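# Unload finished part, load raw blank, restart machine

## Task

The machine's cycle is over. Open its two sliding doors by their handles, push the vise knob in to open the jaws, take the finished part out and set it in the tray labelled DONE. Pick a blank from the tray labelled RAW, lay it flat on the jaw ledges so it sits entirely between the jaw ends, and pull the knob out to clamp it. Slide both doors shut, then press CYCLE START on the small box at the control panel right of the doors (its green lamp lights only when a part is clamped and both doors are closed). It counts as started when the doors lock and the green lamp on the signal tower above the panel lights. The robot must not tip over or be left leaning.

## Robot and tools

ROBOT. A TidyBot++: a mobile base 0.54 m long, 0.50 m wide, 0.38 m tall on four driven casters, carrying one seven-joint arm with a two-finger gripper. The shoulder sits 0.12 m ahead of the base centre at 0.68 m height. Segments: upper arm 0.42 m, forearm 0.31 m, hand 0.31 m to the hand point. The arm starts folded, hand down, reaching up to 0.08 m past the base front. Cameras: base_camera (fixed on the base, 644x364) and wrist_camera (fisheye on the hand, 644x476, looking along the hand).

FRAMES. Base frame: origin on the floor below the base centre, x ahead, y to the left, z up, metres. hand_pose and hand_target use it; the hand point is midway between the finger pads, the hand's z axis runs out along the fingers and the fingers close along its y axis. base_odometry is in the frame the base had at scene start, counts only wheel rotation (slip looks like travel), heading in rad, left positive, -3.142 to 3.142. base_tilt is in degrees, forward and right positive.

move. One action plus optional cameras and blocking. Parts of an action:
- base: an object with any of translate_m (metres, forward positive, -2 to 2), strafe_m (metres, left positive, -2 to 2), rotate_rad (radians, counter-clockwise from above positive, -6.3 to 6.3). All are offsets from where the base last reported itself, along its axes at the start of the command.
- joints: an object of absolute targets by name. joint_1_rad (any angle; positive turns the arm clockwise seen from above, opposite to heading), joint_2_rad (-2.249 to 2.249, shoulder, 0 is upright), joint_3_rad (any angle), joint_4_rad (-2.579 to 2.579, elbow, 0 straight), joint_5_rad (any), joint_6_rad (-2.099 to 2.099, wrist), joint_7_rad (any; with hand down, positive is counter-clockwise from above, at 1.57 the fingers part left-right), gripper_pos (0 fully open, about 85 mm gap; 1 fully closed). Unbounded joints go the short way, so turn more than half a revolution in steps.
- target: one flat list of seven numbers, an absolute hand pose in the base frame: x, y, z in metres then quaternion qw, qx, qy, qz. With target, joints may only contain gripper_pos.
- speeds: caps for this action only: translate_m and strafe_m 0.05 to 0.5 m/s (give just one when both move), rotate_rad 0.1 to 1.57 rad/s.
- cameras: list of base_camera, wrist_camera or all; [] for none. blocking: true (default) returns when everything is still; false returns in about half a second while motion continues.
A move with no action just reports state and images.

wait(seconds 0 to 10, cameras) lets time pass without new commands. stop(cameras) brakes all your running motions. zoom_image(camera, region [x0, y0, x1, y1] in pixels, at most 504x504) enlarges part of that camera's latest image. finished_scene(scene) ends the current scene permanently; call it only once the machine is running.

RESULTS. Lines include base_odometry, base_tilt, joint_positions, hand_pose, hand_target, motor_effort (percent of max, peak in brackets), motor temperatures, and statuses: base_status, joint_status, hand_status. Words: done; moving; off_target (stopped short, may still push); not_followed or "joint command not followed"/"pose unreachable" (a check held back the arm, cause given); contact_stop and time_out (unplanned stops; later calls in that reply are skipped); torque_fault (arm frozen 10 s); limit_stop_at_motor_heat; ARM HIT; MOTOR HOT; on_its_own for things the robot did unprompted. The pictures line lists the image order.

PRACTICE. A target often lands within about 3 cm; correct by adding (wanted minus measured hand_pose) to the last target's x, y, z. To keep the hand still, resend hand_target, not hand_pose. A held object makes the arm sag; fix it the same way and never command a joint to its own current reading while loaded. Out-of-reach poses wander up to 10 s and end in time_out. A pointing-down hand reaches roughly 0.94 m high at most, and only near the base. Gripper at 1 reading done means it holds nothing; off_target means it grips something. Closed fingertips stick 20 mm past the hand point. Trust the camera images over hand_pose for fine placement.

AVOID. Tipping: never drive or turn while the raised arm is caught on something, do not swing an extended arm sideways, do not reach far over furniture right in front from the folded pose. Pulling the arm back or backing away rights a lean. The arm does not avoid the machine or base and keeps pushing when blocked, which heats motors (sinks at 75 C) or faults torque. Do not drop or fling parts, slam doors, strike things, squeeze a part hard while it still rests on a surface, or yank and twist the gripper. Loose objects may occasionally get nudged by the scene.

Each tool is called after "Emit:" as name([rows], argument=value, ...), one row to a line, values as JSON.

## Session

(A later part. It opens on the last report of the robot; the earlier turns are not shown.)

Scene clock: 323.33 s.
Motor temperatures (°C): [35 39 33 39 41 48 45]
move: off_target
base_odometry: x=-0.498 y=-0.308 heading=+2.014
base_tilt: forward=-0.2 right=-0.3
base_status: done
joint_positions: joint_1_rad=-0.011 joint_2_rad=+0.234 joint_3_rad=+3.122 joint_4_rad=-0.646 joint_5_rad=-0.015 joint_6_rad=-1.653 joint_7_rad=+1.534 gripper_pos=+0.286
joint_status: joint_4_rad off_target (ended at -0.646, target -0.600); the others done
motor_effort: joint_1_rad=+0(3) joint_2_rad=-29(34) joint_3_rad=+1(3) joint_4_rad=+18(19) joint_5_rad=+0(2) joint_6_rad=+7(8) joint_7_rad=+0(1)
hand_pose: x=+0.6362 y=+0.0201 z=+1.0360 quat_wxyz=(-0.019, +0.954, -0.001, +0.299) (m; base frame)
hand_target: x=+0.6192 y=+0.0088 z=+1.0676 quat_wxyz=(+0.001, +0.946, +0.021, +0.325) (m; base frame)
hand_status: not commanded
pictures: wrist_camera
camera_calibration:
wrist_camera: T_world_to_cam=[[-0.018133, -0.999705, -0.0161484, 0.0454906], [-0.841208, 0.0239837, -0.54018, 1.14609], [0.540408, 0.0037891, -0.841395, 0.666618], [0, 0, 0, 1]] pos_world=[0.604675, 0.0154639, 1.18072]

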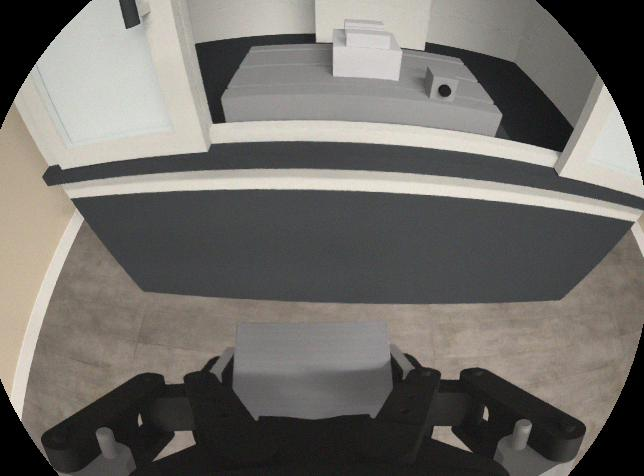

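Emit:
move(base={"translate_m":0.68,"strafe_m":-0.103}, cameras=["wrist_camera"])

Scene clock: 327.70 s.
Motor temperatures (°C): [35 39 33 39 41 48 45]
move: done
base_odometry: x=-0.696 y=+0.351 heading=+2.014
base_tilt: forward=-0.1 right=-0.3
base_status: done
joint_positions: joint_1_rad=-0.011 joint_2_rad=+0.229 joint_3_rad=+3.122 joint_4_rad=-0.644 joint_5_rad=-0.015 joint_6_rad=-1.653 joint_7_rad=+1.534 gripper_pos=+0.286
joint_status: not commanded
motor_effort: joint_1_rad=+0(1) joint_2_rad=-30(33) joint_3_rad=+1(2) joint_4_rad=+18(19) joint_5_rad=+0(0) joint_6_rad=+7(8) joint_7_rad=+0(1)
hand_pose: x=+0.6345 y=+0.0201 z=+1.0394 quat_wxyz=(-0.019, +0.953, -0.001, +0.302) (m; base frame)
hand_target: x=+0.6192 y=+0.0088 z=+1.0676 quat_wxyz=(+0.001, +0.946, +0.021, +0.325) (m; base frame)
hand_status: not commanded
pictures: wrist_camera
camera_calibration:
wrist_camera: T_world_to_cam=[[-0.0180285, -0.999703, -0.0163922, 0.0456829], [-0.837409, 0.0240553, -0.546047, 1.15023], [0.546279, 0.00388257, -0.837594, 0.662704], [0, 0, 0, 1]] pos_world=[0.602017, 0.0154272, 1.18391]

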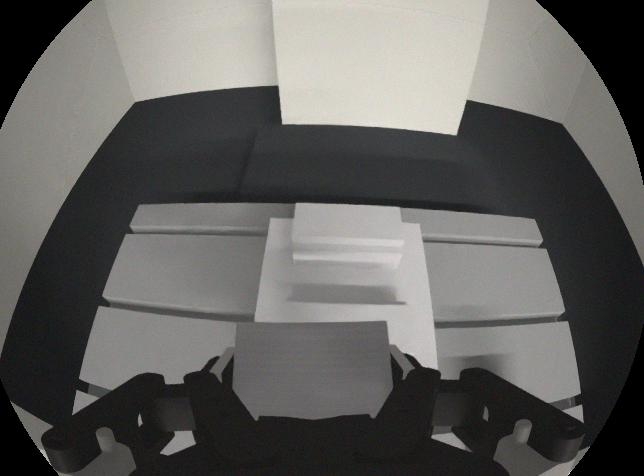

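Emit:
move(base={"translate_m":0.086,"strafe_m":-0.034}, cameras=["wrist_camera"])

Scene clock: 335.83 s.
Motor temperatures (°C): [35 39 33 39 41 48 45]
move: done
base_odometry: x=-0.703 y=+0.443 heading=+2.015
base_tilt: forward=-0.1 right=-0.3
base_status: done
joint_positions: joint_1_rad=-0.011 joint_2_rad=+0.232 joint_3_rad=+3.122 joint_4_rad=-0.644 joint_5_rad=-0.015 joint_6_rad=-1.653 joint_7_rad=+1.534 gripper_pos=+0.286
joint_status: not commanded
motor_effort: joint_1_rad=+0(2) joint_2_rad=-29(33) joint_3_rad=+1(2) joint_4_rad=+17(19) joint_5_rad=+0(1) joint_6_rad=+6(8) joint_7_rad=+0(1)
hand_pose: x=+0.6357 y=+0.0200 z=+1.0381 quat_wxyz=(-0.019, +0.953, -0.001, +0.301) (m; base frame)
hand_target: x=+0.6192 y=+0.0088 z=+1.0676 quat_wxyz=(+0.001, +0.946, +0.021, +0.325) (m; base frame)
hand_status: not commanded
pictures: wrist_camera
camera_calibration:
wrist_camera: T_world_to_cam=[[-0.0182465, -0.9997, -0.0163372, 0.0456846], [-0.838687, 0.024199, -0.544076, 1.14925], [0.544309, 0.00377435, -0.838877, 0.663599], [0, 0, 0, 1]] pos_world=[0.603488, 0.0153556, 1.1827]

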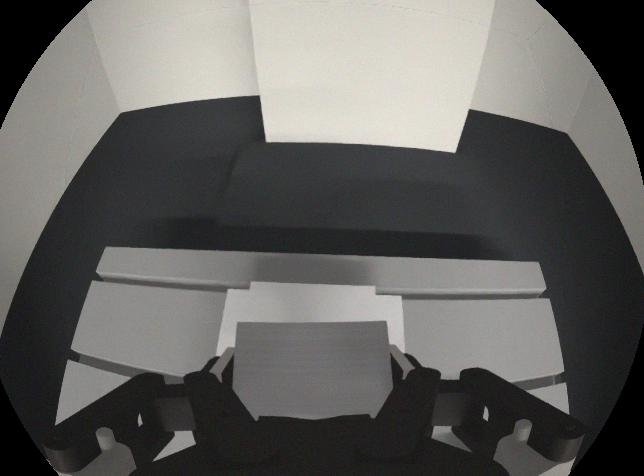

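Emit:
move(joints={"joint_2_rad":0.21,"joint_4_rad":-0.83,"joint_6_rad":-1.38}, cameras=["wrist_camera"])

Scene clock: 340.07 s.
Motor temperatures (°C): [35 39 33 39 41 48 45]
move: done
base_odometry: x=-0.703 y=+0.443 heading=+2.015
base_tilt: forward=-0.1 right=-0.3
base_status: not commanded
joint_positions: joint_1_rad=-0.011 joint_2_rad=+0.235 joint_3_rad=+3.122 joint_4_rad=-0.829 joint_5_rad=-0.015 joint_6_rad=-1.473 joint_7_rad=+1.534 gripper_pos=+0.286
joint_status: all done
motor_effort: joint_1_rad=+0(0) joint_2_rad=-31(34) joint_3_rad=+1(1) joint_4_rad=+20(21) joint_5_rad=+0(0) joint_6_rad=+6(9) joint_7_rad=+0(1)
hand_pose: x=+0.6683 y=+0.0212 z=+0.9873 quat_wxyz=(-0.019, +0.955, -0.002, +0.297) (m; base frame)
hand_target: x=+0.6833 y=+0.0099 z=+1.0188 quat_wxyz=(+0.001, +0.935, +0.021, +0.353) (m; base frame)
hand_status: not commanded
pictures: wrist_camera
camera_calibration:
wrist_camera: T_world_to_cam=[[-0.0206014, -0.999635, -0.0174844, 0.0493361], [-0.843482, 0.0267669, -0.53649, 1.14457], [0.536762, 0.0036953, -0.843725, 0.613051], [0, 0, 0, 1]] pos_world=[0.637382, 0.016416, 1.13216]

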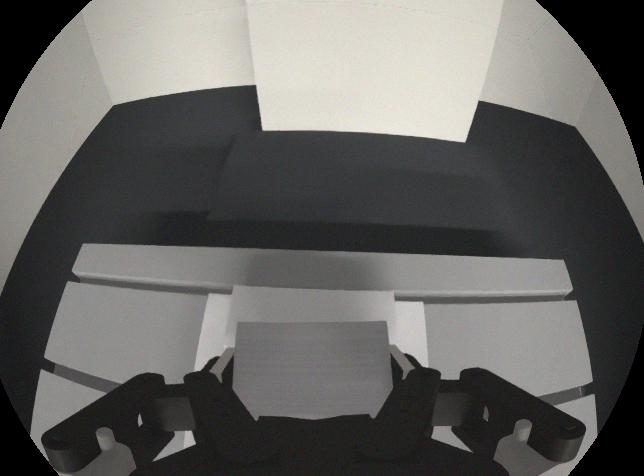

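Emit:
move(joints={"joint_2_rad":0.19,"joint_4_rad":-0.91,"joint_6_rad":-1.29}, cameras=["wrist_camera"])

Scene clock: 350.27 s.
Motor temperatures (°C): [35 39 33 39 41 48 45]
move: done
base_odometry: x=-0.703 y=+0.443 heading=+2.015
base_tilt: forward=-0.1 right=-0.3
base_status: not commanded
joint_positions: joint_1_rad=-0.011 joint_2_rad=+0.223 joint_3_rad=+3.122 joint_4_rad=-0.898 joint_5_rad=-0.015 joint_6_rad=-1.378 joint_7_rad=+1.534 gripper_pos=+0.286
joint_status: all done
motor_effort: joint_1_rad=+0(0) joint_2_rad=-29(33) joint_3_rad=+1(1) joint_4_rad=+19(20) joint_5_rad=+0(0) joint_6_rad=+7(8) joint_7_rad=+0(1)
hand_pose: x=+0.6811 y=+0.0217 z=+0.9795 quat_wxyz=(-0.020, +0.949, -0.003, +0.315) (m; base frame)
hand_target: x=+0.6910 y=+0.0102 z=+1.0102 quat_wxyz=(+0.001, +0.930, +0.021, +0.367) (m; base frame)
hand_status: not commanded
pictures: wrist_camera
camera_calibration:
wrist_camera: T_world_to_cam=[[-0.0211279, -0.999582, -0.019745, 0.0524977], [-0.822419, 0.0286063, -0.568162, 1.16788], [0.568489, 0.00423464, -0.82268, 0.557346], [0, 0, 0, 1]] pos_world=[0.644752, 0.0167069, 1.1231]

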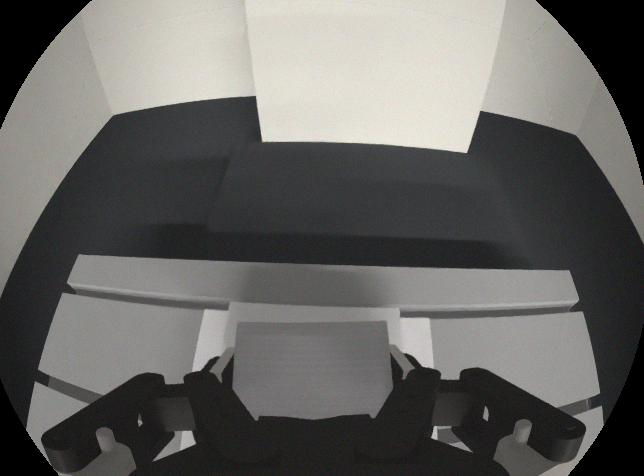

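Emit:
move(base={"translate_m":-0.014}, cameras=[])

Emit:
move(joints={"joint_2_rad":0.18,"joint_4_rad":-0.97,"joint_6_rad":-1.24}, cameras=["wrist_camera"])

Scene clock: 357.97 s.
Motor temperatures (°C): [35 39 33 39 41 48 45]
move: done
base_odometry: x=-0.697 y=+0.430 heading=+2.015
base_tilt: forward=-0.1 right=-0.3
base_status: done
joint_positions: joint_1_rad=-0.011 joint_2_rad=+0.218 joint_3_rad=+3.122 joint_4_rad=-0.905 joint_5_rad=-0.015 joint_6_rad=-1.371 joint_7_rad=+1.534 gripper_pos=+0.286
joint_status: not commanded
motor_effort: joint_1_rad=+0(1) joint_2_rad=-31(36) joint_3_rad=+1(1) joint_4_rad=+20(21) joint_5_rad=+0(1) joint_6_rad=+7(8) joint_7_rad=+0(1)
hand_pose: x=+0.6804 y=+0.0217 z=+0.9808 quat_wxyz=(-0.020, +0.948, -0.003, +0.318) (m; base frame)
hand_target: x=+0.6910 y=+0.0102 z=+1.0102 quat_wxyz=(+0.001, +0.930, +0.021, +0.367) (m; base frame)
hand_status: not commanded
pictures: none
No camera images: "cameras" was empty.

Scene clock: 358.73 s.
Motor temperatures (°C): [35 39 33 39 41 48 45]
move: done
base_odometry: x=-0.697 y=+0.430 heading=+2.015
base_tilt: forward=-0.1 right=-0.3
base_status: not commanded
joint_positions: joint_1_rad=-0.011 joint_2_rad=+0.206 joint_3_rad=+3.122 joint_4_rad=-0.958 joint_5_rad=-0.015 joint_6_rad=-1.329 joint_7_rad=+1.535 gripper_pos=+0.286
joint_status: all done
motor_effort: joint_1_rad=+0(1) joint_2_rad=-29(32) joint_3_rad=+1(1) joint_4_rad=+20(21) joint_5_rad=+0(1) joint_6_rad=+8(9) joint_7_rad=+0(1)
hand_pose: x=+0.6810 y=+0.0217 z=+0.9698 quat_wxyz=(-0.020, +0.948, -0.003, +0.318) (m; base frame)
hand_target: x=+0.6936 y=+0.0103 z=+0.9968 quat_wxyz=(+0.002, +0.930, +0.021, +0.367) (m; base frame)
hand_status: not commanded
pictures: wrist_camera
camera_calibration:
wrist_camera: T_world_to_cam=[[-0.0214858, -0.999574, -0.0197399, 0.0526316], [-0.819234, 0.0289198, -0.572729, 1.16448], [0.573056, 0.00386608, -0.819507, 0.543265], [0, 0, 0, 1]] pos_world=[0.643794, 0.0168322, 1.11318]

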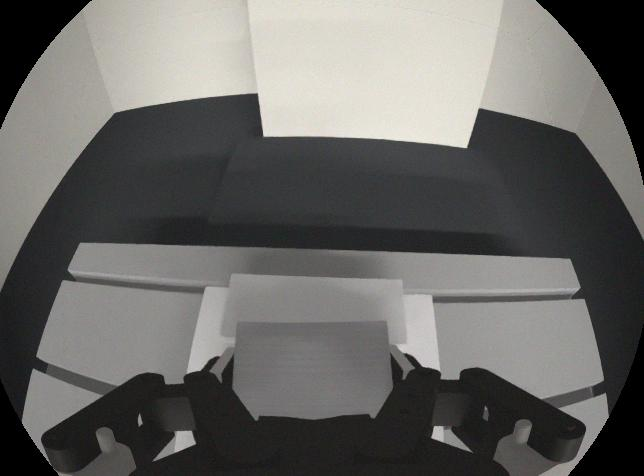

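Emit:
move(joints={"joint_2_rad":0.18,"joint_4_rad":-1.0,"joint_6_rad":-1.21}, cameras=["wrist_camera"])

Emit:
zoom_image(camera="wrist_camera", region=[180, 230, 450, 430])

Scene clock: 362.17 s.
Motor temperatures (°C): [35 39 33 39 41 48 45]
move: done
base_odometry: x=-0.697 y=+0.430 heading=+2.015
base_tilt: forward=-0.1 right=-0.3
base_status: not commanded
joint_positions: joint_1_rad=-0.011 joint_2_rad=+0.194 joint_3_rad=+3.122 joint_4_rad=-0.983 joint_5_rad=-0.015 joint_6_rad=-1.303 joint_7_rad=+1.535 gripper_pos=+0.286
joint_status: all done
motor_effort: joint_1_rad=-2(2) joint_2_rad=-26(29) joint_3_rad=+0(1) joint_4_rad=+19(19) joint_5_rad=-1(1) joint_6_rad=+8(8) joint_7_rad=+1(1)
hand_pose: x=+0.6809 y=+0.0218 z=+0.9700 quat_wxyz=(-0.020, +0.946, -0.003, +0.325) (m; base frame)
hand_target: x=+0.6973 y=+0.0103 z=+0.9881 quat_wxyz=(+0.002, +0.930, +0.021, +0.367) (m; base frame)
hand_status: not commanded
pictures: wrist_camera
camera_calibration:
wrist_camera: T_world_to_cam=[[-0.0215991, -0.999559, -0.0203953, 0.0533923], [-0.810945, 0.0294473, -0.584381, 1.17018], [0.584723, 0.00391733, -0.811223, 0.527518], [0, 0, 0, 1]] pos_world=[0.641655, 0.0168435, 1.11286]

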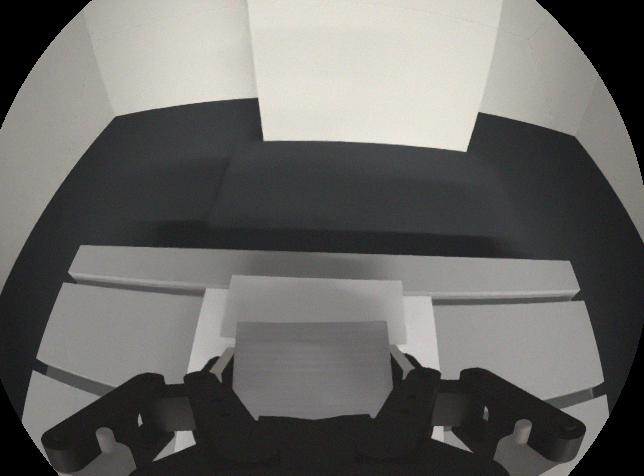

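Scaled by 1.867.

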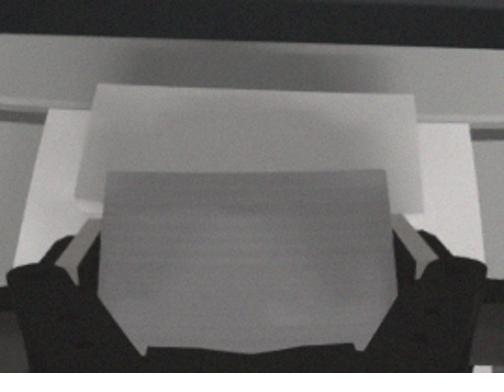

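Emit:
move(joints={"joint_6_rad":-1.19,"joint_4_rad":-1.0,"gripper_pos":0}, cameras=["wrist_camera"])

Emit:
move(joints={"joint_2_rad":0.22,"joint_4_rad":-0.75,"joint_6_rad":-1.42}, cameras=["wrist_camera"])

Emit:
move(base={"translate_m":-0.08,"strafe_m":-0.15}, joints={"joint_2_rad":-0.3,"joint_4_rad":-1.0,"joint_6_rad":-1.9}, cameras=["wrist_camera"])

Emit:
zoom_image(camera="wrist_camera", region=[120, 50, 380, 290])

Scene clock: 371.30 s.
Motor temperatures (°C): [35 39 33 39 41 48 45]
move: done
base_odometry: x=-0.697 y=+0.430 heading=+2.015
base_tilt: forward=-0.1 right=-0.3
base_status: not commanded
joint_positions: joint_1_rad=-0.011 joint_2_rad=+0.191 joint_3_rad=+3.122 joint_4_rad=-0.988 joint_5_rad=-0.015 joint_6_rad=-1.258 joint_7_rad=+1.535 gripper_pos=+0.000
joint_status: all done
motor_effort: joint_1_rad=+0(2) joint_2_rad=-27(30) joint_3_rad=+1(1) joint_4_rad=+18(21) joint_5_rad=+0(2) joint_6_rad=+5(13) joint_7_rad=+0(1)
hand_pose: x=+0.6904 y=+0.0220 z=+0.9776 quat_wxyz=(-0.021, +0.939, -0.003, +0.344) (m; base frame)
hand_target: x=+0.7018 y=+0.0104 z=+0.9924 quat_wxyz=(+0.002, +0.926, +0.021, +0.376) (m; base frame)
hand_status: not commanded
pictures: wrist_camera
camera_calibration:
wrist_camera: T_world_to_cam=[[-0.0214639, -0.99951, -0.0227661, 0.0561914], [-0.785903, 0.0309435, -0.617574, 1.19739], [0.617977, 0.00463643, -0.786183, 0.480617], [0, 0, 0, 1]] pos_world=[0.645228, 0.0168842, 1.11861]

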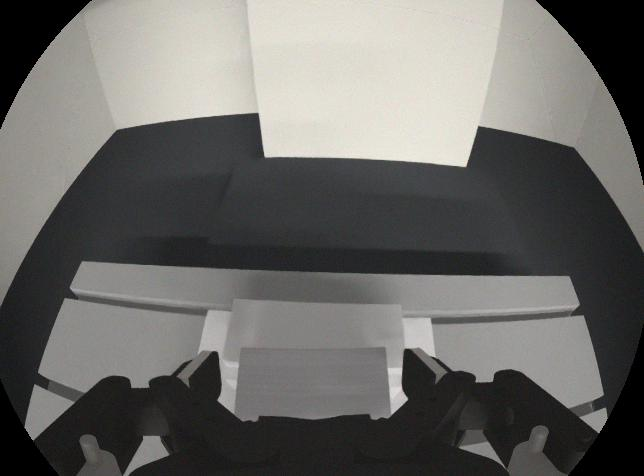

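Scene clock: 372.60 s.
Motor temperatures (°C): [35 39 33 39 41 48 45]
move: done
base_odometry: x=-0.697 y=+0.430 heading=+2.015
base_tilt: forward=-0.1 right=-0.3
base_status: not commanded
joint_positions: joint_1_rad=-0.011 joint_2_rad=+0.204 joint_3_rad=+3.122 joint_4_rad=-0.777 joint_5_rad=-0.015 joint_6_rad=-1.354 joint_7_rad=+1.535 gripper_pos=+0.000
joint_status: all done
motor_effort: joint_1_rad=+0(0) joint_2_rad=-26(29) joint_3_rad=+1(1) joint_4_rad=+17(19) joint_5_rad=+0(0) joint_6_rad=+6(7) joint_7_rad=+0(1)
hand_pose: x=+0.6895 y=+0.0217 z=+1.0536 quat_wxyz=(-0.022, +0.920, -0.002, +0.392) (m; base frame)
hand_target: x=+0.6825 y=+0.0098 z=+1.0427 quat_wxyz=(+0.001, +0.930, +0.021, +0.367) (m; base frame)
hand_status: not commanded
pictures: wrist_camera
camera_calibration:
wrist_camera: T_world_to_cam=[[-0.0180602, -0.999458, -0.0275136, 0.0602436], [-0.718104, 0.0321139, -0.695195, 1.27868], [0.695702, 0.00720226, -0.718295, 0.415712], [0, 0, 0, 1]] pos_world=[0.630104, 0.0161535, 1.1892]

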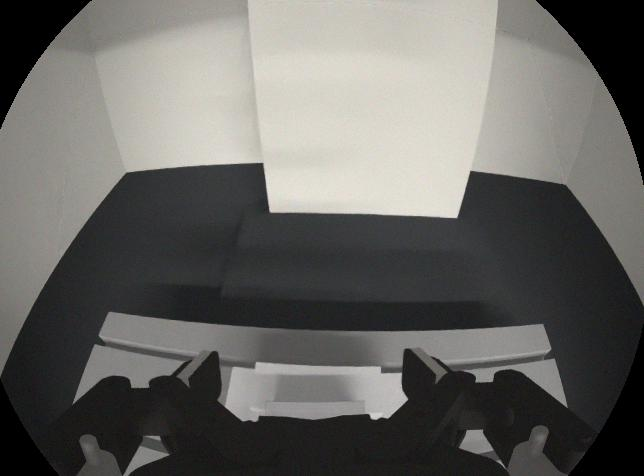

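Scene clock: 374.40 s.
Motor temperatures (°C): [35 39 33 39 41 48 45]
move: done
base_odometry: x=-0.527 y=+0.423 heading=+2.015
base_tilt: forward=-0.1 right=-0.3
base_status: done
joint_positions: joint_1_rad=-0.010 joint_2_rad=-0.301 joint_3_rad=+3.122 joint_4_rad=-0.974 joint_5_rad=-0.015 joint_6_rad=-1.829 joint_7_rad=+1.535 gripper_pos=+0.000
joint_status: all done
motor_effort: joint_1_rad=+0(2) joint_2_rad=-4(31) joint_3_rad=+1(2) joint_4_rad=+12(18) joint_5_rad=+0(1) joint_6_rad=+5(6) joint_7_rad=-1(1)
hand_pose: x=+0.3755 y=+0.0153 z=+1.0795 quat_wxyz=(-0.014, +0.949, +0.001, +0.314) (m; base frame)
hand_target: x=+0.3575 y=+0.0063 z=+1.0574 quat_wxyz=(+0.003, +0.963, +0.022, +0.267) (m; base frame)
hand_status: not commanded
pictures: wrist_camera
camera_calibration:
wrist_camera: T_world_to_cam=[[-0.0181614, -0.999822, -0.00508106, 0.0246797], [-0.824067, 0.0178463, -0.566211, 0.97223], [0.566201, -0.00609604, -0.824245, 0.816046], [0, 0, 0, 1]] pos_world=[0.339585, 0.0122992, 1.22323]

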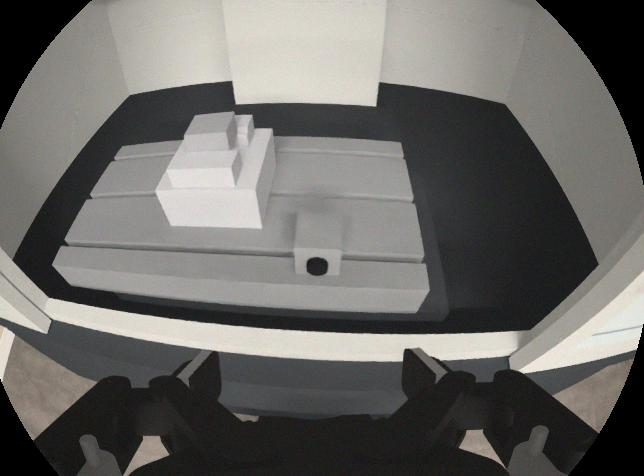

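Scaled by 1.938.

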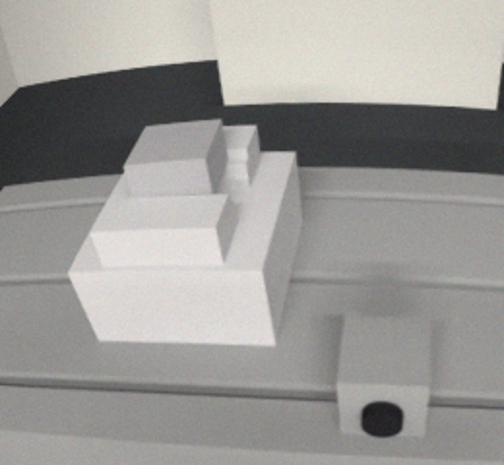

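Emit:
move(base={"translate_m":-0.2}, joints={"joint_1_rad":-0.007,"joint_2_rad":-0.21,"joint_3_rad":3.132,"joint_4_rad":-1.99,"joint_5_rad":0,"joint_6_rad":-0.32,"joint_7_rad":1.6,"gripper_pos":0})

Scene clock: 392.77 s.
Motor temperatures (°C): [35 39 33 38 41 48 45]
move: done
base_odometry: x=-0.441 y=+0.242 heading=+2.015
base_tilt: forward=-0.1 right=-0.3
base_status: done
joint_positions: joint_1_rad=-0.010 joint_2_rad=-0.224 joint_3_rad=+3.122 joint_4_rad=-1.967 joint_5_rad=-0.015 joint_6_rad=-0.399 joint_7_rad=+1.535 gripper_pos=+0.000
joint_status: all done
motor_effort: joint_1_rad=+0(2) joint_2_rad=-13(16) joint_3_rad=+1(3) joint_4_rad=+19(21) joint_5_rad=+0(1) joint_6_rad=+7(8) joint_7_rad=+0(1)
hand_pose: x=+0.5967 y=+0.0175 z=+0.8702 quat_wxyz=(-0.019, +0.878, -0.007, +0.479) (m; base frame)
hand_target: x=+0.6073 y=+0.0097 z=+0.8708 quat_wxyz=(+0.004, +0.867, +0.020, +0.498) (m; base frame)
hand_status: not commanded
pictures: base_camera, wrist_camera
camera_calibration:
wrist_camera: T_world_to_cam=[[-0.0276788, -0.9991, -0.0321499, 0.0590852], [-0.570735, 0.0421998, -0.820049, 1.10518], [0.820668, -0.00434895, -0.571389, 0.146388], [0, 0, 0, 1]] pos_world=[0.512265, 0.0130303, 0.991847]

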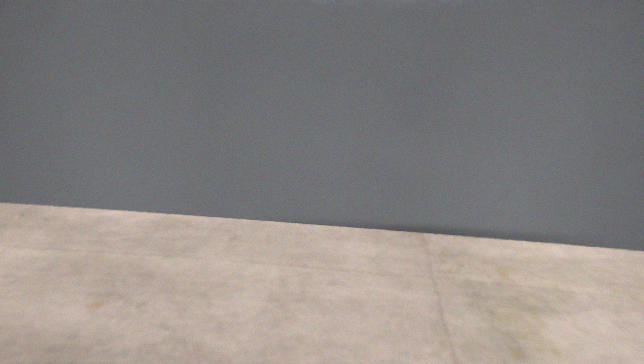

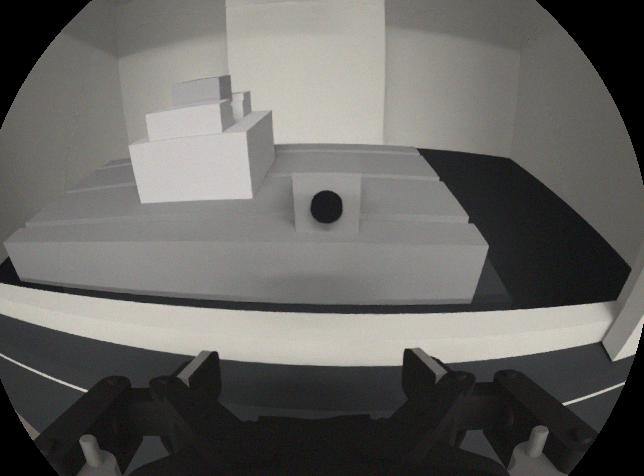

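Emit:
move(base={"translate_m":0.12,"strafe_m":-0.016}, speeds={"translate_m":0.1}, cameras=["wrist_camera"])

Scene clock: 399.93 s.
Motor temperatures (°C): [35 39 33 38 41 48 45]
move: done
base_odometry: x=-0.478 y=+0.357 heading=+2.015
base_tilt: forward=-0.1 right=-0.3
base_status: done
joint_positions: joint_1_rad=-0.010 joint_2_rad=-0.215 joint_3_rad=+3.122 joint_4_rad=-1.968 joint_5_rad=-0.015 joint_6_rad=-0.394 joint_7_rad=+1.535 gripper_pos=+0.000
joint_status: not commanded
motor_effort: joint_1_rad=+0(0) joint_2_rad=-14(16) joint_3_rad=+1(2) joint_4_rad=+19(20) joint_5_rad=+0(0) joint_6_rad=+7(7) joint_7_rad=+0(1)
hand_pose: x=+0.5990 y=+0.0175 z=+0.8666 quat_wxyz=(-0.019, +0.879, -0.007, +0.477) (m; base frame)
hand_target: x=+0.6073 y=+0.0097 z=+0.8708 quat_wxyz=(+0.004, +0.867, +0.020, +0.498) (m; base frame)
hand_status: not commanded
pictures: wrist_camera
camera_calibration:
wrist_camera: T_world_to_cam=[[-0.0278907, -0.999097, -0.0320365, 0.0590778], [-0.574601, 0.0422489, -0.817342, 1.10356], [0.817958, -0.00438799, -0.575261, 0.147482], [0, 0, 0, 1]] pos_world=[0.515122, 0.0130473, 0.988722]

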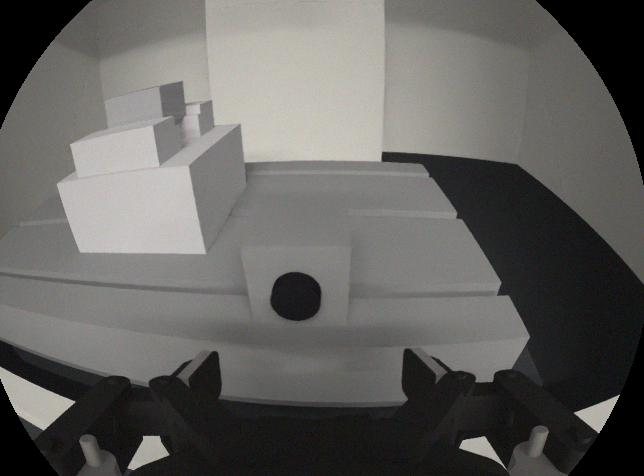

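Emit:
move(base={"translate_m":0.055,"strafe_m":0.009}, speeds={"translate_m":0.05}, cameras=["wrist_camera"])

Scene clock: 404.00 s.
Motor temperatures (°C): [35 39 33 38 41 48 45]
move: done
base_odometry: x=-0.510 y=+0.403 heading=+2.015
base_tilt: forward=-0.1 right=-0.3
base_status: done
joint_positions: joint_1_rad=-0.010 joint_2_rad=-0.214 joint_3_rad=+3.122 joint_4_rad=-1.968 joint_5_rad=-0.015 joint_6_rad=-0.393 joint_7_rad=+1.535 gripper_pos=+0.000
joint_status: not commanded
motor_effort: joint_1_rad=+0(1) joint_2_rad=-14(16) joint_3_rad=+1(2) joint_4_rad=+19(20) joint_5_rad=+0(0) joint_6_rad=+7(8) joint_7_rad=+0(1)
hand_pose: x=+0.5993 y=+0.0175 z=+0.8660 quat_wxyz=(-0.019, +0.879, -0.007, +0.477) (m; base frame)
hand_target: x=+0.6073 y=+0.0097 z=+0.8708 quat_wxyz=(+0.004, +0.867, +0.020, +0.498) (m; base frame)
hand_status: not commanded
pictures: wrist_camera
camera_calibration:
wrist_camera: T_world_to_cam=[[-0.0279282, -0.999097, -0.0320074, 0.0590664], [-0.575376, 0.0422509, -0.816797, 1.10324], [0.817412, -0.00439534, -0.576037, 0.147873], [0, 0, 0, 1]] pos_world=[0.515556, 0.0130501, 0.988196]

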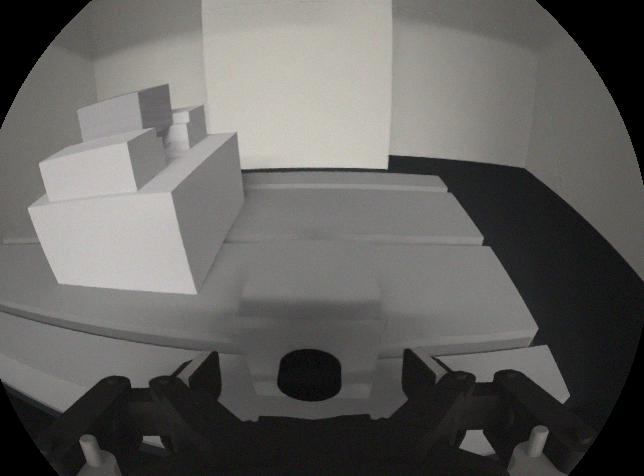

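Emit:
move(base={"translate_m":0.012}, speeds={"translate_m":0.05}, cameras=["wrist_camera"])

Emit:
move(joints={"gripper_pos":0.9}, cameras=["wrist_camera"])

Scene clock: 407.07 s.
Motor temperatures (°C): [35 39 33 38 41 48 45]
move: done
base_odometry: x=-0.515 y=+0.414 heading=+2.015
base_tilt: forward=-0.1 right=-0.3
base_status: done
joint_positions: joint_1_rad=-0.010 joint_2_rad=-0.211 joint_3_rad=+3.122 joint_4_rad=-1.968 joint_5_rad=-0.015 joint_6_rad=-0.392 joint_7_rad=+1.535 gripper_pos=+0.000
joint_status: not commanded
motor_effort: joint_1_rad=+0(1) joint_2_rad=-14(16) joint_3_rad=+1(2) joint_4_rad=+20(20) joint_5_rad=+0(0) joint_6_rad=+7(8) joint_7_rad=+0(1)
hand_pose: x=+0.5999 y=+0.0175 z=+0.8646 quat_wxyz=(-0.019, +0.879, -0.007, +0.476) (m; base frame)
hand_target: x=+0.6073 y=+0.0097 z=+0.8708 quat_wxyz=(+0.004, +0.867, +0.020, +0.498) (m; base frame)
hand_status: not commanded
pictures: wrist_camera
camera_calibration:
wrist_camera: T_world_to_cam=[[-0.0280165, -0.999098, -0.0319223, 0.0590232], [-0.577392, 0.0422432, -0.815373, 1.10245], [0.815986, -0.00441229, -0.578055, 0.149165], [0, 0, 0, 1]] pos_world=[0.516483, 0.0130571, 0.987017]

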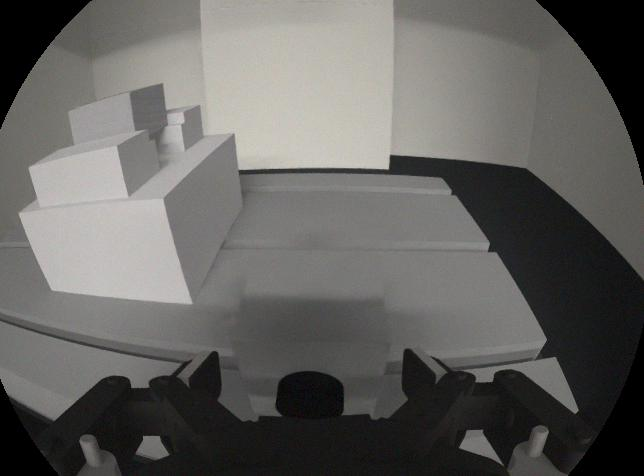

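Scene clock: 408.10 s.
Motor temperatures (°C): [35 39 33 38 41 48 45]
move: off_target
base_odometry: x=-0.515 y=+0.414 heading=+2.015
base_tilt: forward=-0.1 right=-0.3
base_status: not commanded
joint_positions: joint_1_rad=-0.010 joint_2_rad=-0.213 joint_3_rad=+3.122 joint_4_rad=-1.969 joint_5_rad=-0.014 joint_6_rad=-0.392 joint_7_rad=+1.535 gripper_pos=+0.353
joint_status: gripper_pos off_target (ended at +0.353, target +0.900)
motor_effort: joint_1_rad=+0(2) joint_2_rad=-12(15) joint_3_rad=+2(2) joint_4_rad=+19(21) joint_5_rad=-1(2) joint_6_rad=+7(10) joint_7_rad=+0(1)
hand_pose: x=+0.5993 y=+0.0174 z=+0.8652 quat_wxyz=(-0.019, +0.879, -0.007, +0.476) (m; base frame)
hand_target: x=+0.6073 y=+0.0097 z=+0.8708 quat_wxyz=(+0.004, +0.867, +0.020, +0.498) (m; base frame)
hand_status: not commanded
pictures: wrist_camera
camera_calibration:
wrist_camera: T_world_to_cam=[[-0.0280721, -0.999107, -0.031563, 0.058598], [-0.576197, 0.0419753, -0.816232, 1.10261], [0.816829, -0.00472687, -0.576861, 0.14842], [0, 0, 0, 1]] pos_world=[0.515731, 0.0129648, 0.987453]

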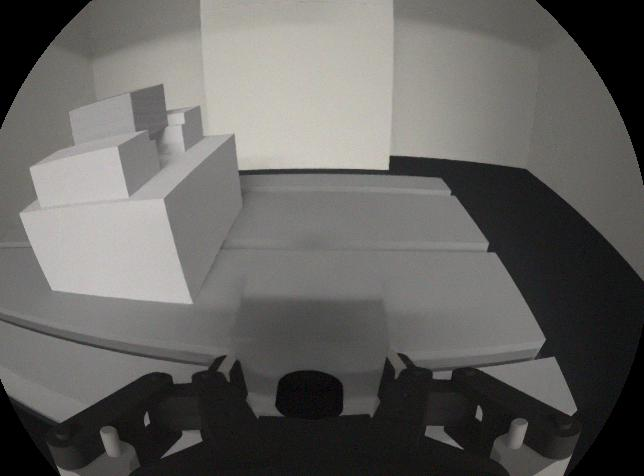

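Emit:
move(joints={"gripper_pos":0.2}, cameras=[])

Emit:
move(base={"translate_m":-0.018}, speeds={"translate_m":0.05}, cameras=[])

Emit:
move(joints={"gripper_pos":0.9}, cameras=["wrist_camera"])

Scene clock: 412.00 s.
Motor temperatures (°C): [35 39 33 38 41 48 45]
move: done
base_odometry: x=-0.515 y=+0.414 heading=+2.015
base_tilt: forward=-0.1 right=-0.3
base_status: not commanded
joint_positions: joint_1_rad=-0.010 joint_2_rad=-0.209 joint_3_rad=+3.122 joint_4_rad=-1.969 joint_5_rad=-0.014 joint_6_rad=-0.390 joint_7_rad=+1.535 gripper_pos=+0.200
joint_status: all done
motor_effort: joint_1_rad=+0(1) joint_2_rad=-14(19) joint_3_rad=+1(2) joint_4_rad=+19(20) joint_5_rad=+0(1) joint_6_rad=+7(8) joint_7_rad=+0(1)
hand_pose: x=+0.6005 y=+0.0174 z=+0.8640 quat_wxyz=(-0.019, +0.879, -0.007, +0.476) (m; base frame)
hand_target: x=+0.6073 y=+0.0097 z=+0.8708 quat_wxyz=(+0.004, +0.867, +0.020, +0.498) (m; base frame)
hand_status: not commanded
pictures: none
No camera images: "cameras" was empty.

Scene clock: 412.83 s.
Motor temperatures (°C): [35 39 33 38 41 48 45]
move: done
base_odometry: x=-0.507 y=+0.398 heading=+2.015
base_tilt: forward=-0.1 right=-0.3
base_status: done
joint_positions: joint_1_rad=-0.010 joint_2_rad=-0.209 joint_3_rad=+3.122 joint_4_rad=-1.969 joint_5_rad=-0.014 joint_6_rad=-0.390 joint_7_rad=+1.535 gripper_pos=+0.200
joint_status: not commanded
motor_effort: joint_1_rad=+0(1) joint_2_rad=-14(17) joint_3_rad=+1(2) joint_4_rad=+19(20) joint_5_rad=+0(0) joint_6_rad=+7(7) joint_7_rad=+0(1)
hand_pose: x=+0.6005 y=+0.0174 z=+0.8639 quat_wxyz=(-0.019, +0.879, -0.007, +0.475) (m; base frame)
hand_target: x=+0.6073 y=+0.0097 z=+0.8708 quat_wxyz=(+0.004, +0.867, +0.020, +0.498) (m; base frame)
hand_status: not commanded
pictures: none
No camera images: "cameras" was empty.

Scene clock: 413.77 s.
Motor temperatures (°C): [35 39 33 38 41 48 45]
move: off_target
base_odometry: x=-0.507 y=+0.398 heading=+2.015
base_tilt: forward=-0.1 right=-0.3
base_status: not commanded
joint_positions: joint_1_rad=-0.004 joint_2_rad=-0.226 joint_3_rad=+3.130 joint_4_rad=-1.980 joint_5_rad=-0.009 joint_6_rad=-0.391 joint_7_rad=+1.536 gripper_pos=+0.578
joint_status: gripper_pos off_target (ended at +0.578, target +0.900)
motor_effort: joint_1_rad=+0(8) joint_2_rad=-11(14) joint_3_rad=+2(7) joint_4_rad=+21(24) joint_5_rad=+0(4) joint_6_rad=+9(15) joint_7_rad=+0(2)
hand_pose: x=+0.5951 y=+0.0102 z=+0.8654 quat_wxyz=(-0.014, +0.878, -0.011, +0.478) (m; base frame)
hand_target: x=+0.6073 y=+0.0097 z=+0.8708 quat_wxyz=(+0.004, +0.867, +0.020, +0.498) (m; base frame)
hand_status: not commanded
pictures: wrist_camera
camera_calibration:
wrist_camera: T_world_to_cam=[[-0.0393035, -0.998861, -0.0270548, 0.054075], [-0.573138, 0.0447145, -0.818238, 1.10047], [0.818516, -0.0166535, -0.574243, 0.148828], [0, 0, 0, 1]] pos_world=[0.511026, 0.00728505, 0.987369]

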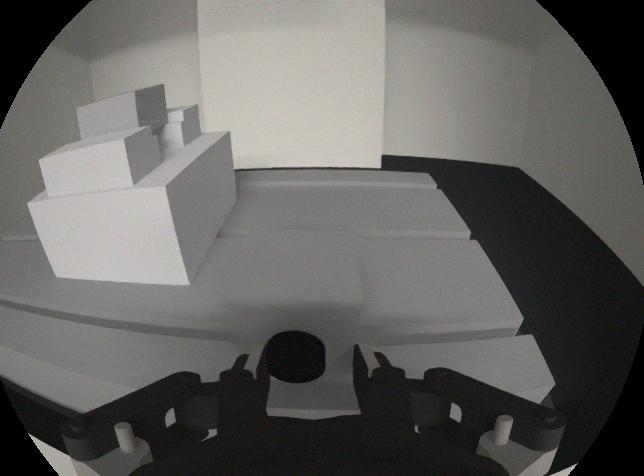

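Emit:
move(base={"translate_m":-0.05}, speeds={"translate_m":0.05}, cameras=["wrist_camera"])

Scene clock: 416.53 s.
Motor temperatures (°C): [35 38 33 38 41 48 45]
move: done
base_odometry: x=-0.486 y=+0.353 heading=+2.015
base_tilt: forward=-0.1 right=-0.3
base_status: done
joint_positions: joint_1_rad=-0.005 joint_2_rad=-0.131 joint_3_rad=+3.131 joint_4_rad=-1.949 joint_5_rad=-0.009 joint_6_rad=-0.283 joint_7_rad=+1.536 gripper_pos=+0.580
joint_status: not commanded
motor_effort: joint_1_rad=+0(3) joint_2_rad=-31(34) joint_3_rad=+1(3) joint_4_rad=+10(19) joint_5_rad=+1(2) joint_6_rad=-4(8) joint_7_rad=+1(1)
hand_pose: x=+0.6371 y=+0.0109 z=+0.8648 quat_wxyz=(-0.015, +0.867, -0.011, +0.497) (m; base frame)
hand_target: x=+0.6073 y=+0.0097 z=+0.8708 quat_wxyz=(+0.004, +0.867, +0.020, +0.498) (m; base frame)
hand_status: not commanded
pictures: wrist_camera
camera_calibration:
wrist_camera: T_world_to_cam=[[-0.0378367, -0.998821, -0.0303988, 0.0583617], [-0.536068, 0.045961, -0.842923, 1.12177], [0.843327, -0.0155976, -0.537175, 0.0661923], [0, 0, 0, 1]] pos_world=[0.547733, 0.00776753, 0.982899]

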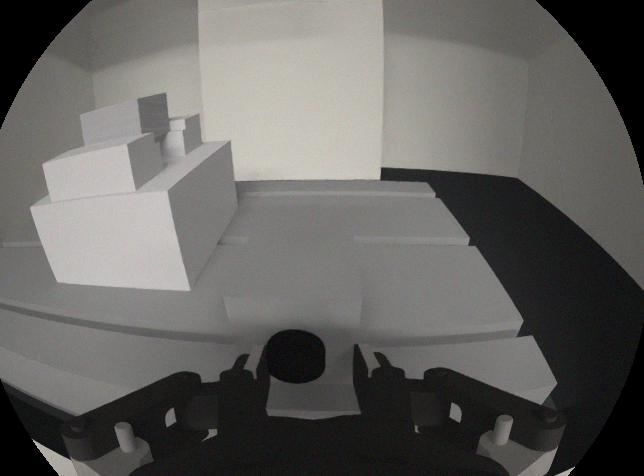

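Emit:
zoom_image(camera="wrist_camera", region=[10, 60, 370, 400])

Emit:
move(base={"translate_m":-0.03}, speeds={"translate_m":0.05}, cameras=["wrist_camera"])

Scaled by 1.400.

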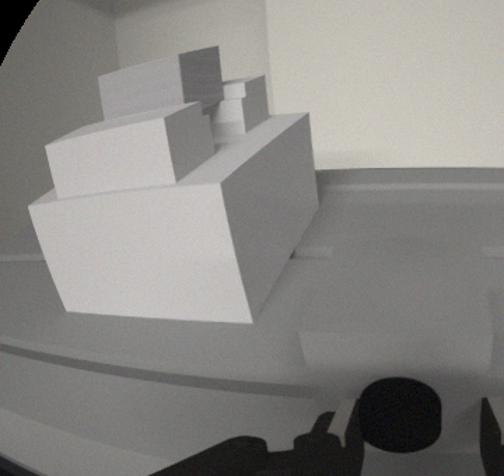

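Scene clock: 420.40 s.
Motor temperatures (°C): [35 39 33 38 41 48 45]
move: done
base_odometry: x=-0.473 y=+0.327 heading=+2.015
base_tilt: forward=-0.1 right=-0.3
base_status: done
joint_positions: joint_1_rad=-0.006 joint_2_rad=-0.077 joint_3_rad=+3.132 joint_4_rad=-1.919 joint_5_rad=-0.009 joint_6_rad=-0.240 joint_7_rad=+1.536 gripper_pos=+0.585
joint_status: not commanded
motor_effort: joint_1_rad=-3(3) joint_2_rad=-42(45) joint_3_rad=-2(4) joint_4_rad=+4(9) joint_5_rad=+0(2) joint_6_rad=-10(14) joint_7_rad=+0(1)
hand_pose: x=+0.6608 y=+0.0101 z=+0.8650 quat_wxyz=(-0.015, +0.863, -0.012, +0.505) (m; base frame)
hand_target: x=+0.6073 y=+0.0097 z=+0.8708 quat_wxyz=(+0.004, +0.867, +0.020, +0.498) (m; base frame)
hand_status: not commanded
pictures: wrist_camera
camera_calibration:
wrist_camera: T_world_to_cam=[[-0.0392216, -0.998717, -0.0320318, 0.0608511], [-0.520163, 0.0477774, -0.85273, 1.13261], [0.853166, -0.0167837, -0.521369, 0.0262065], [0, 0, 0, 1]] pos_world=[0.569169, 0.00709983, 0.981421]

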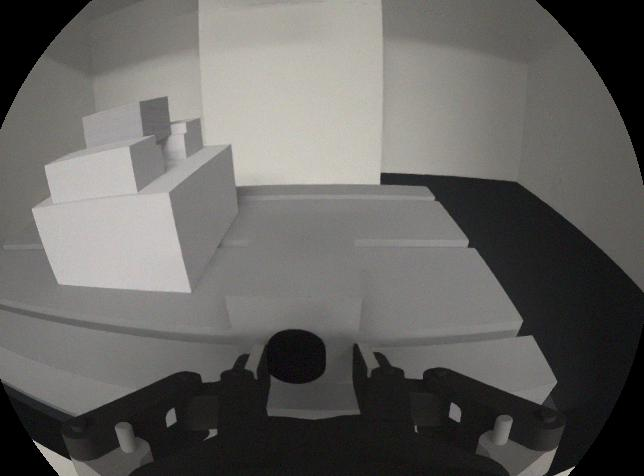

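Emit:
move(base={"translate_m":0.068}, speeds={"translate_m":0.1}, cameras=[])

Emit:
move(joints={"gripper_pos":0}, cameras=["wrist_camera"])

Emit:
move(base={"translate_m":-0.2}, cameras=["wrist_camera"])

Emit:
move(joints={"joint_1_rad":-0.007,"joint_2_rad":-0.3,"joint_3_rad":3.132,"joint_4_rad":-1.0,"joint_5_rad":0,"joint_6_rad":-1.6,"joint_7_rad":1.6}, cameras=["wrist_camera"])

Scene clock: 425.80 s.
Motor temperatures (°C): [35 39 33 38 41 48 45]
move: done
base_odometry: x=-0.502 y=+0.388 heading=+2.015
base_tilt: forward=-0.2 right=-0.3
base_status: done
joint_positions: joint_1_rad=-0.004 joint_2_rad=-0.232 joint_3_rad=+3.133 joint_4_rad=-2.011 joint_5_rad=-0.009 joint_6_rad=-0.336 joint_7_rad=+1.536 gripper_pos=+0.585
joint_status: not commanded
motor_effort: joint_1_rad=-1(4) joint_2_rad=-9(44) joint_3_rad=+1(3) joint_4_rad=+26(27) joint_5_rad=+0(1) joint_6_rad=+14(16) joint_7_rad=+0(1)
hand_pose: x=+0.5959 y=+0.0088 z=+0.8653 quat_wxyz=(-0.014, +0.871, -0.012, +0.491) (m; base frame)
hand_target: x=+0.6073 y=+0.0097 z=+0.8708 quat_wxyz=(+0.004, +0.867, +0.020, +0.498) (m; base frame)
hand_status: not commanded
pictures: none
No camera images: "cameras" was empty.

Scene clock: 426.83 s.
Motor temperatures (°C): [35 39 33 38 41 48 45]
move: done
base_odometry: x=-0.502 y=+0.388 heading=+2.015
base_tilt: forward=-0.1 right=-0.3
base_status: not commanded
joint_positions: joint_1_rad=-0.004 joint_2_rad=-0.217 joint_3_rad=+3.133 joint_4_rad=-2.000 joint_5_rad=-0.009 joint_6_rad=-0.334 joint_7_rad=+1.536 gripper_pos=+0.000
joint_status: all done
motor_effort: joint_1_rad=+0(1) joint_2_rad=-14(15) joint_3_rad=+1(2) joint_4_rad=+19(26) joint_5_rad=+0(0) joint_6_rad=+7(15) joint_7_rad=-1(1)
hand_pose: x=+0.6016 y=+0.0089 z=+0.8647 quat_wxyz=(-0.014, +0.872, -0.012, +0.490) (m; base frame)
hand_target: x=+0.6073 y=+0.0097 z=+0.8708 quat_wxyz=(+0.004, +0.867, +0.020, +0.498) (m; base frame)
hand_status: not commanded
pictures: wrist_camera
camera_calibration:
wrist_camera: T_world_to_cam=[[-0.0412431, -0.998726, -0.0290896, 0.0559701], [-0.54996, 0.0469988, -0.833868, 1.10323], [0.834172, -0.0183931, -0.551197, 0.113774], [0, 0, 0, 1]] pos_world=[0.514132, 0.00614096, 0.984286]

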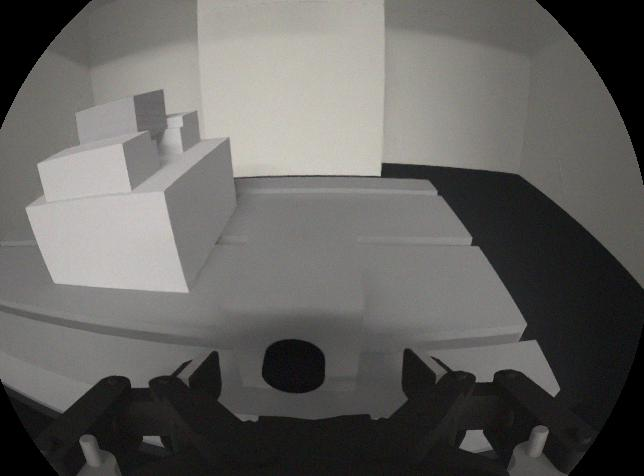

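Scene clock: 428.40 s.
Motor temperatures (°C): [35 39 33 38 41 48 45]
move: done
base_odometry: x=-0.416 y=+0.207 heading=+2.015
base_tilt: forward=-0.1 right=-0.3
base_status: done
joint_positions: joint_1_rad=-0.004 joint_2_rad=-0.217 joint_3_rad=+3.133 joint_4_rad=-2.000 joint_5_rad=-0.009 joint_6_rad=-0.334 joint_7_rad=+1.536 gripper_pos=+0.000
joint_status: not commanded
motor_effort: joint_1_rad=+0(1) joint_2_rad=-14(17) joint_3_rad=+2(2) joint_4_rad=+19(20) joint_5_rad=+0(1) joint_6_rad=+7(8) joint_7_rad=+0(1)
hand_pose: x=+0.6016 y=+0.0089 z=+0.8645 quat_wxyz=(-0.014, +0.872, -0.012, +0.490) (m; base frame)
hand_target: x=+0.6073 y=+0.0097 z=+0.8708 quat_wxyz=(+0.004, +0.867, +0.020, +0.498) (m; base frame)
hand_status: not commanded
pictures: wrist_camera
camera_calibration:
wrist_camera: T_world_to_cam=[[-0.0412525, -0.998726, -0.029075, 0.0559612], [-0.550229, 0.0469977, -0.83369, 1.10314], [0.833994, -0.0183939, -0.551467, 0.113979], [0, 0, 0, 1]] pos_world=[0.51423, 0.00614136, 0.984159]

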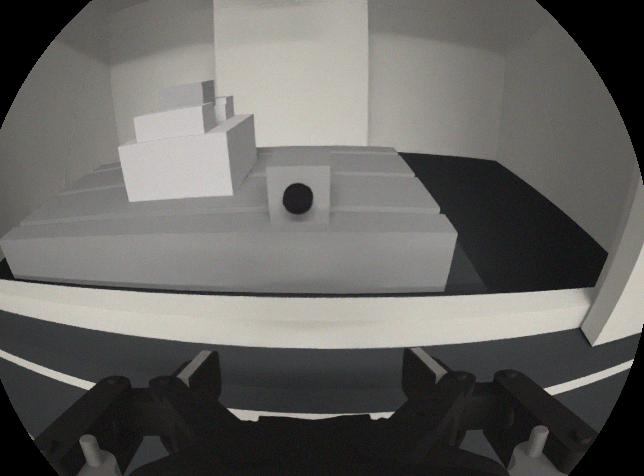

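Scene clock: 431.07 s.
Motor temperatures (°C): [35 39 33 38 41 48 45]
move: done
base_odometry: x=-0.416 y=+0.207 heading=+2.015
base_tilt: forward=-0.2 right=-0.3
base_status: not commanded
joint_positions: joint_1_rad=-0.004 joint_2_rad=-0.286 joint_3_rad=+3.133 joint_4_rad=-1.028 joint_5_rad=-0.009 joint_6_rad=-1.531 joint_7_rad=+1.536 gripper_pos=+0.000
joint_status: all done
motor_effort: joint_1_rad=+0(1) joint_2_rad=-6(16) joint_3_rad=+1(3) joint_4_rad=+14(21) joint_5_rad=+0(1) joint_6_rad=+7(9) joint_7_rad=+0(1)
hand_pose: x=+0.4500 y=+0.0096 z=+1.1161 quat_wxyz=(-0.013, +0.907, -0.008, +0.421) (m; base frame)
hand_target: x=+0.4291 y=+0.0076 z=+1.1168 quat_wxyz=(+0.004, +0.913, +0.021, +0.408) (m; base frame)
hand_status: not commanded
pictures: wrist_camera
camera_calibration:
wrist_camera: T_world_to_cam=[[-0.0353504, -0.999225, -0.0173084, 0.0419271], [-0.673081, 0.0366072, -0.738662, 1.17877], [0.738723, -0.014462, -0.673854, 0.558584], [0, 0, 0, 1]] pos_world=[0.382253, 0.00682138, 1.24784]

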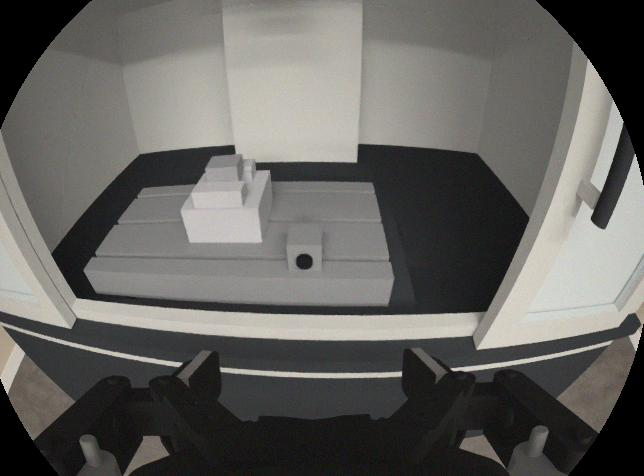

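Emit:
zoom_image(camera="wrist_camera", region=[160, 130, 350, 290])

Scaled by 2.653.

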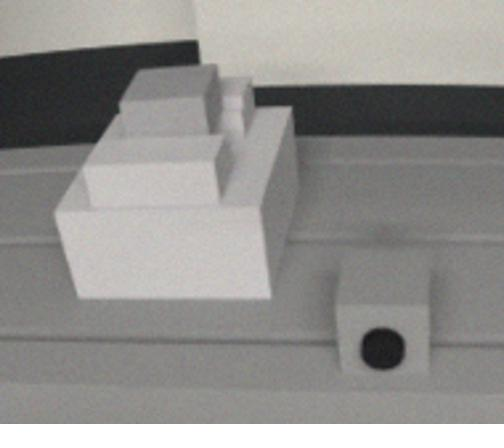

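Emit:
move(base={"strafe_m":-0.5,"translate_m":-0.12}, joints={"joint_1_rad":-0.015,"joint_2_rad":0,"joint_3_rad":3.12,"joint_4_rad":-1.41,"joint_5_rad":0,"joint_6_rad":-0.16,"joint_7_rad":0,"gripper_pos":1}, cameras=["wrist_camera"])

Scene clock: 441.93 s.
Motor temperatures (°C): [35 39 33 38 41 48 45]
move: off_target
base_odometry: x=+0.087 y=+0.314 heading=+2.015
base_tilt: forward=-0.1 right=-0.3
base_status: done
joint_positions: joint_1_rad=-0.112 joint_2_rad=-0.003 joint_3_rad=+3.026 joint_4_rad=-1.392 joint_5_rad=-0.024 joint_6_rad=-0.235 joint_7_rad=+0.074 gripper_pos=+0.999
joint_status: joint_1_rad off_target (ended at -0.112, target -0.015); joint_3_rad off_target (ended at +3.026, target +3.120); the others done
motor_effort: joint_1_rad=+20(29) joint_2_rad=-22(25) joint_3_rad=+19(27) joint_4_rad=+20(22) joint_5_rad=+4(8) joint_6_rad=+8(11) joint_7_rad=+1(1)
hand_pose: x=+0.7196 y=+0.1423 z=+1.1433 quat_wxyz=(-0.529, +0.580, -0.435, +0.440) (m; base frame)
hand_target: x=+0.7399 y=+0.0241 z=+1.1531 quat_wxyz=(-0.509, +0.509, -0.491, +0.491) (m; base frame)
hand_status: not commanded
pictures: wrist_camera
camera_calibration:
wrist_camera: T_world_to_cam=[[-0.0739798, -0.0579424, -0.995575, 1.19688], [-0.267249, 0.962948, -0.0361846, 0.148457], [0.960784, 0.263389, -0.0867238, -0.490946], [0, 0, 0, 1]] pos_world=[0.599912, 0.0557032, 1.15438]

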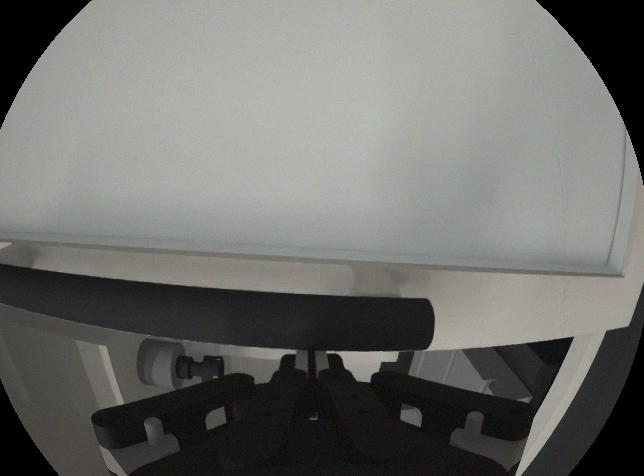

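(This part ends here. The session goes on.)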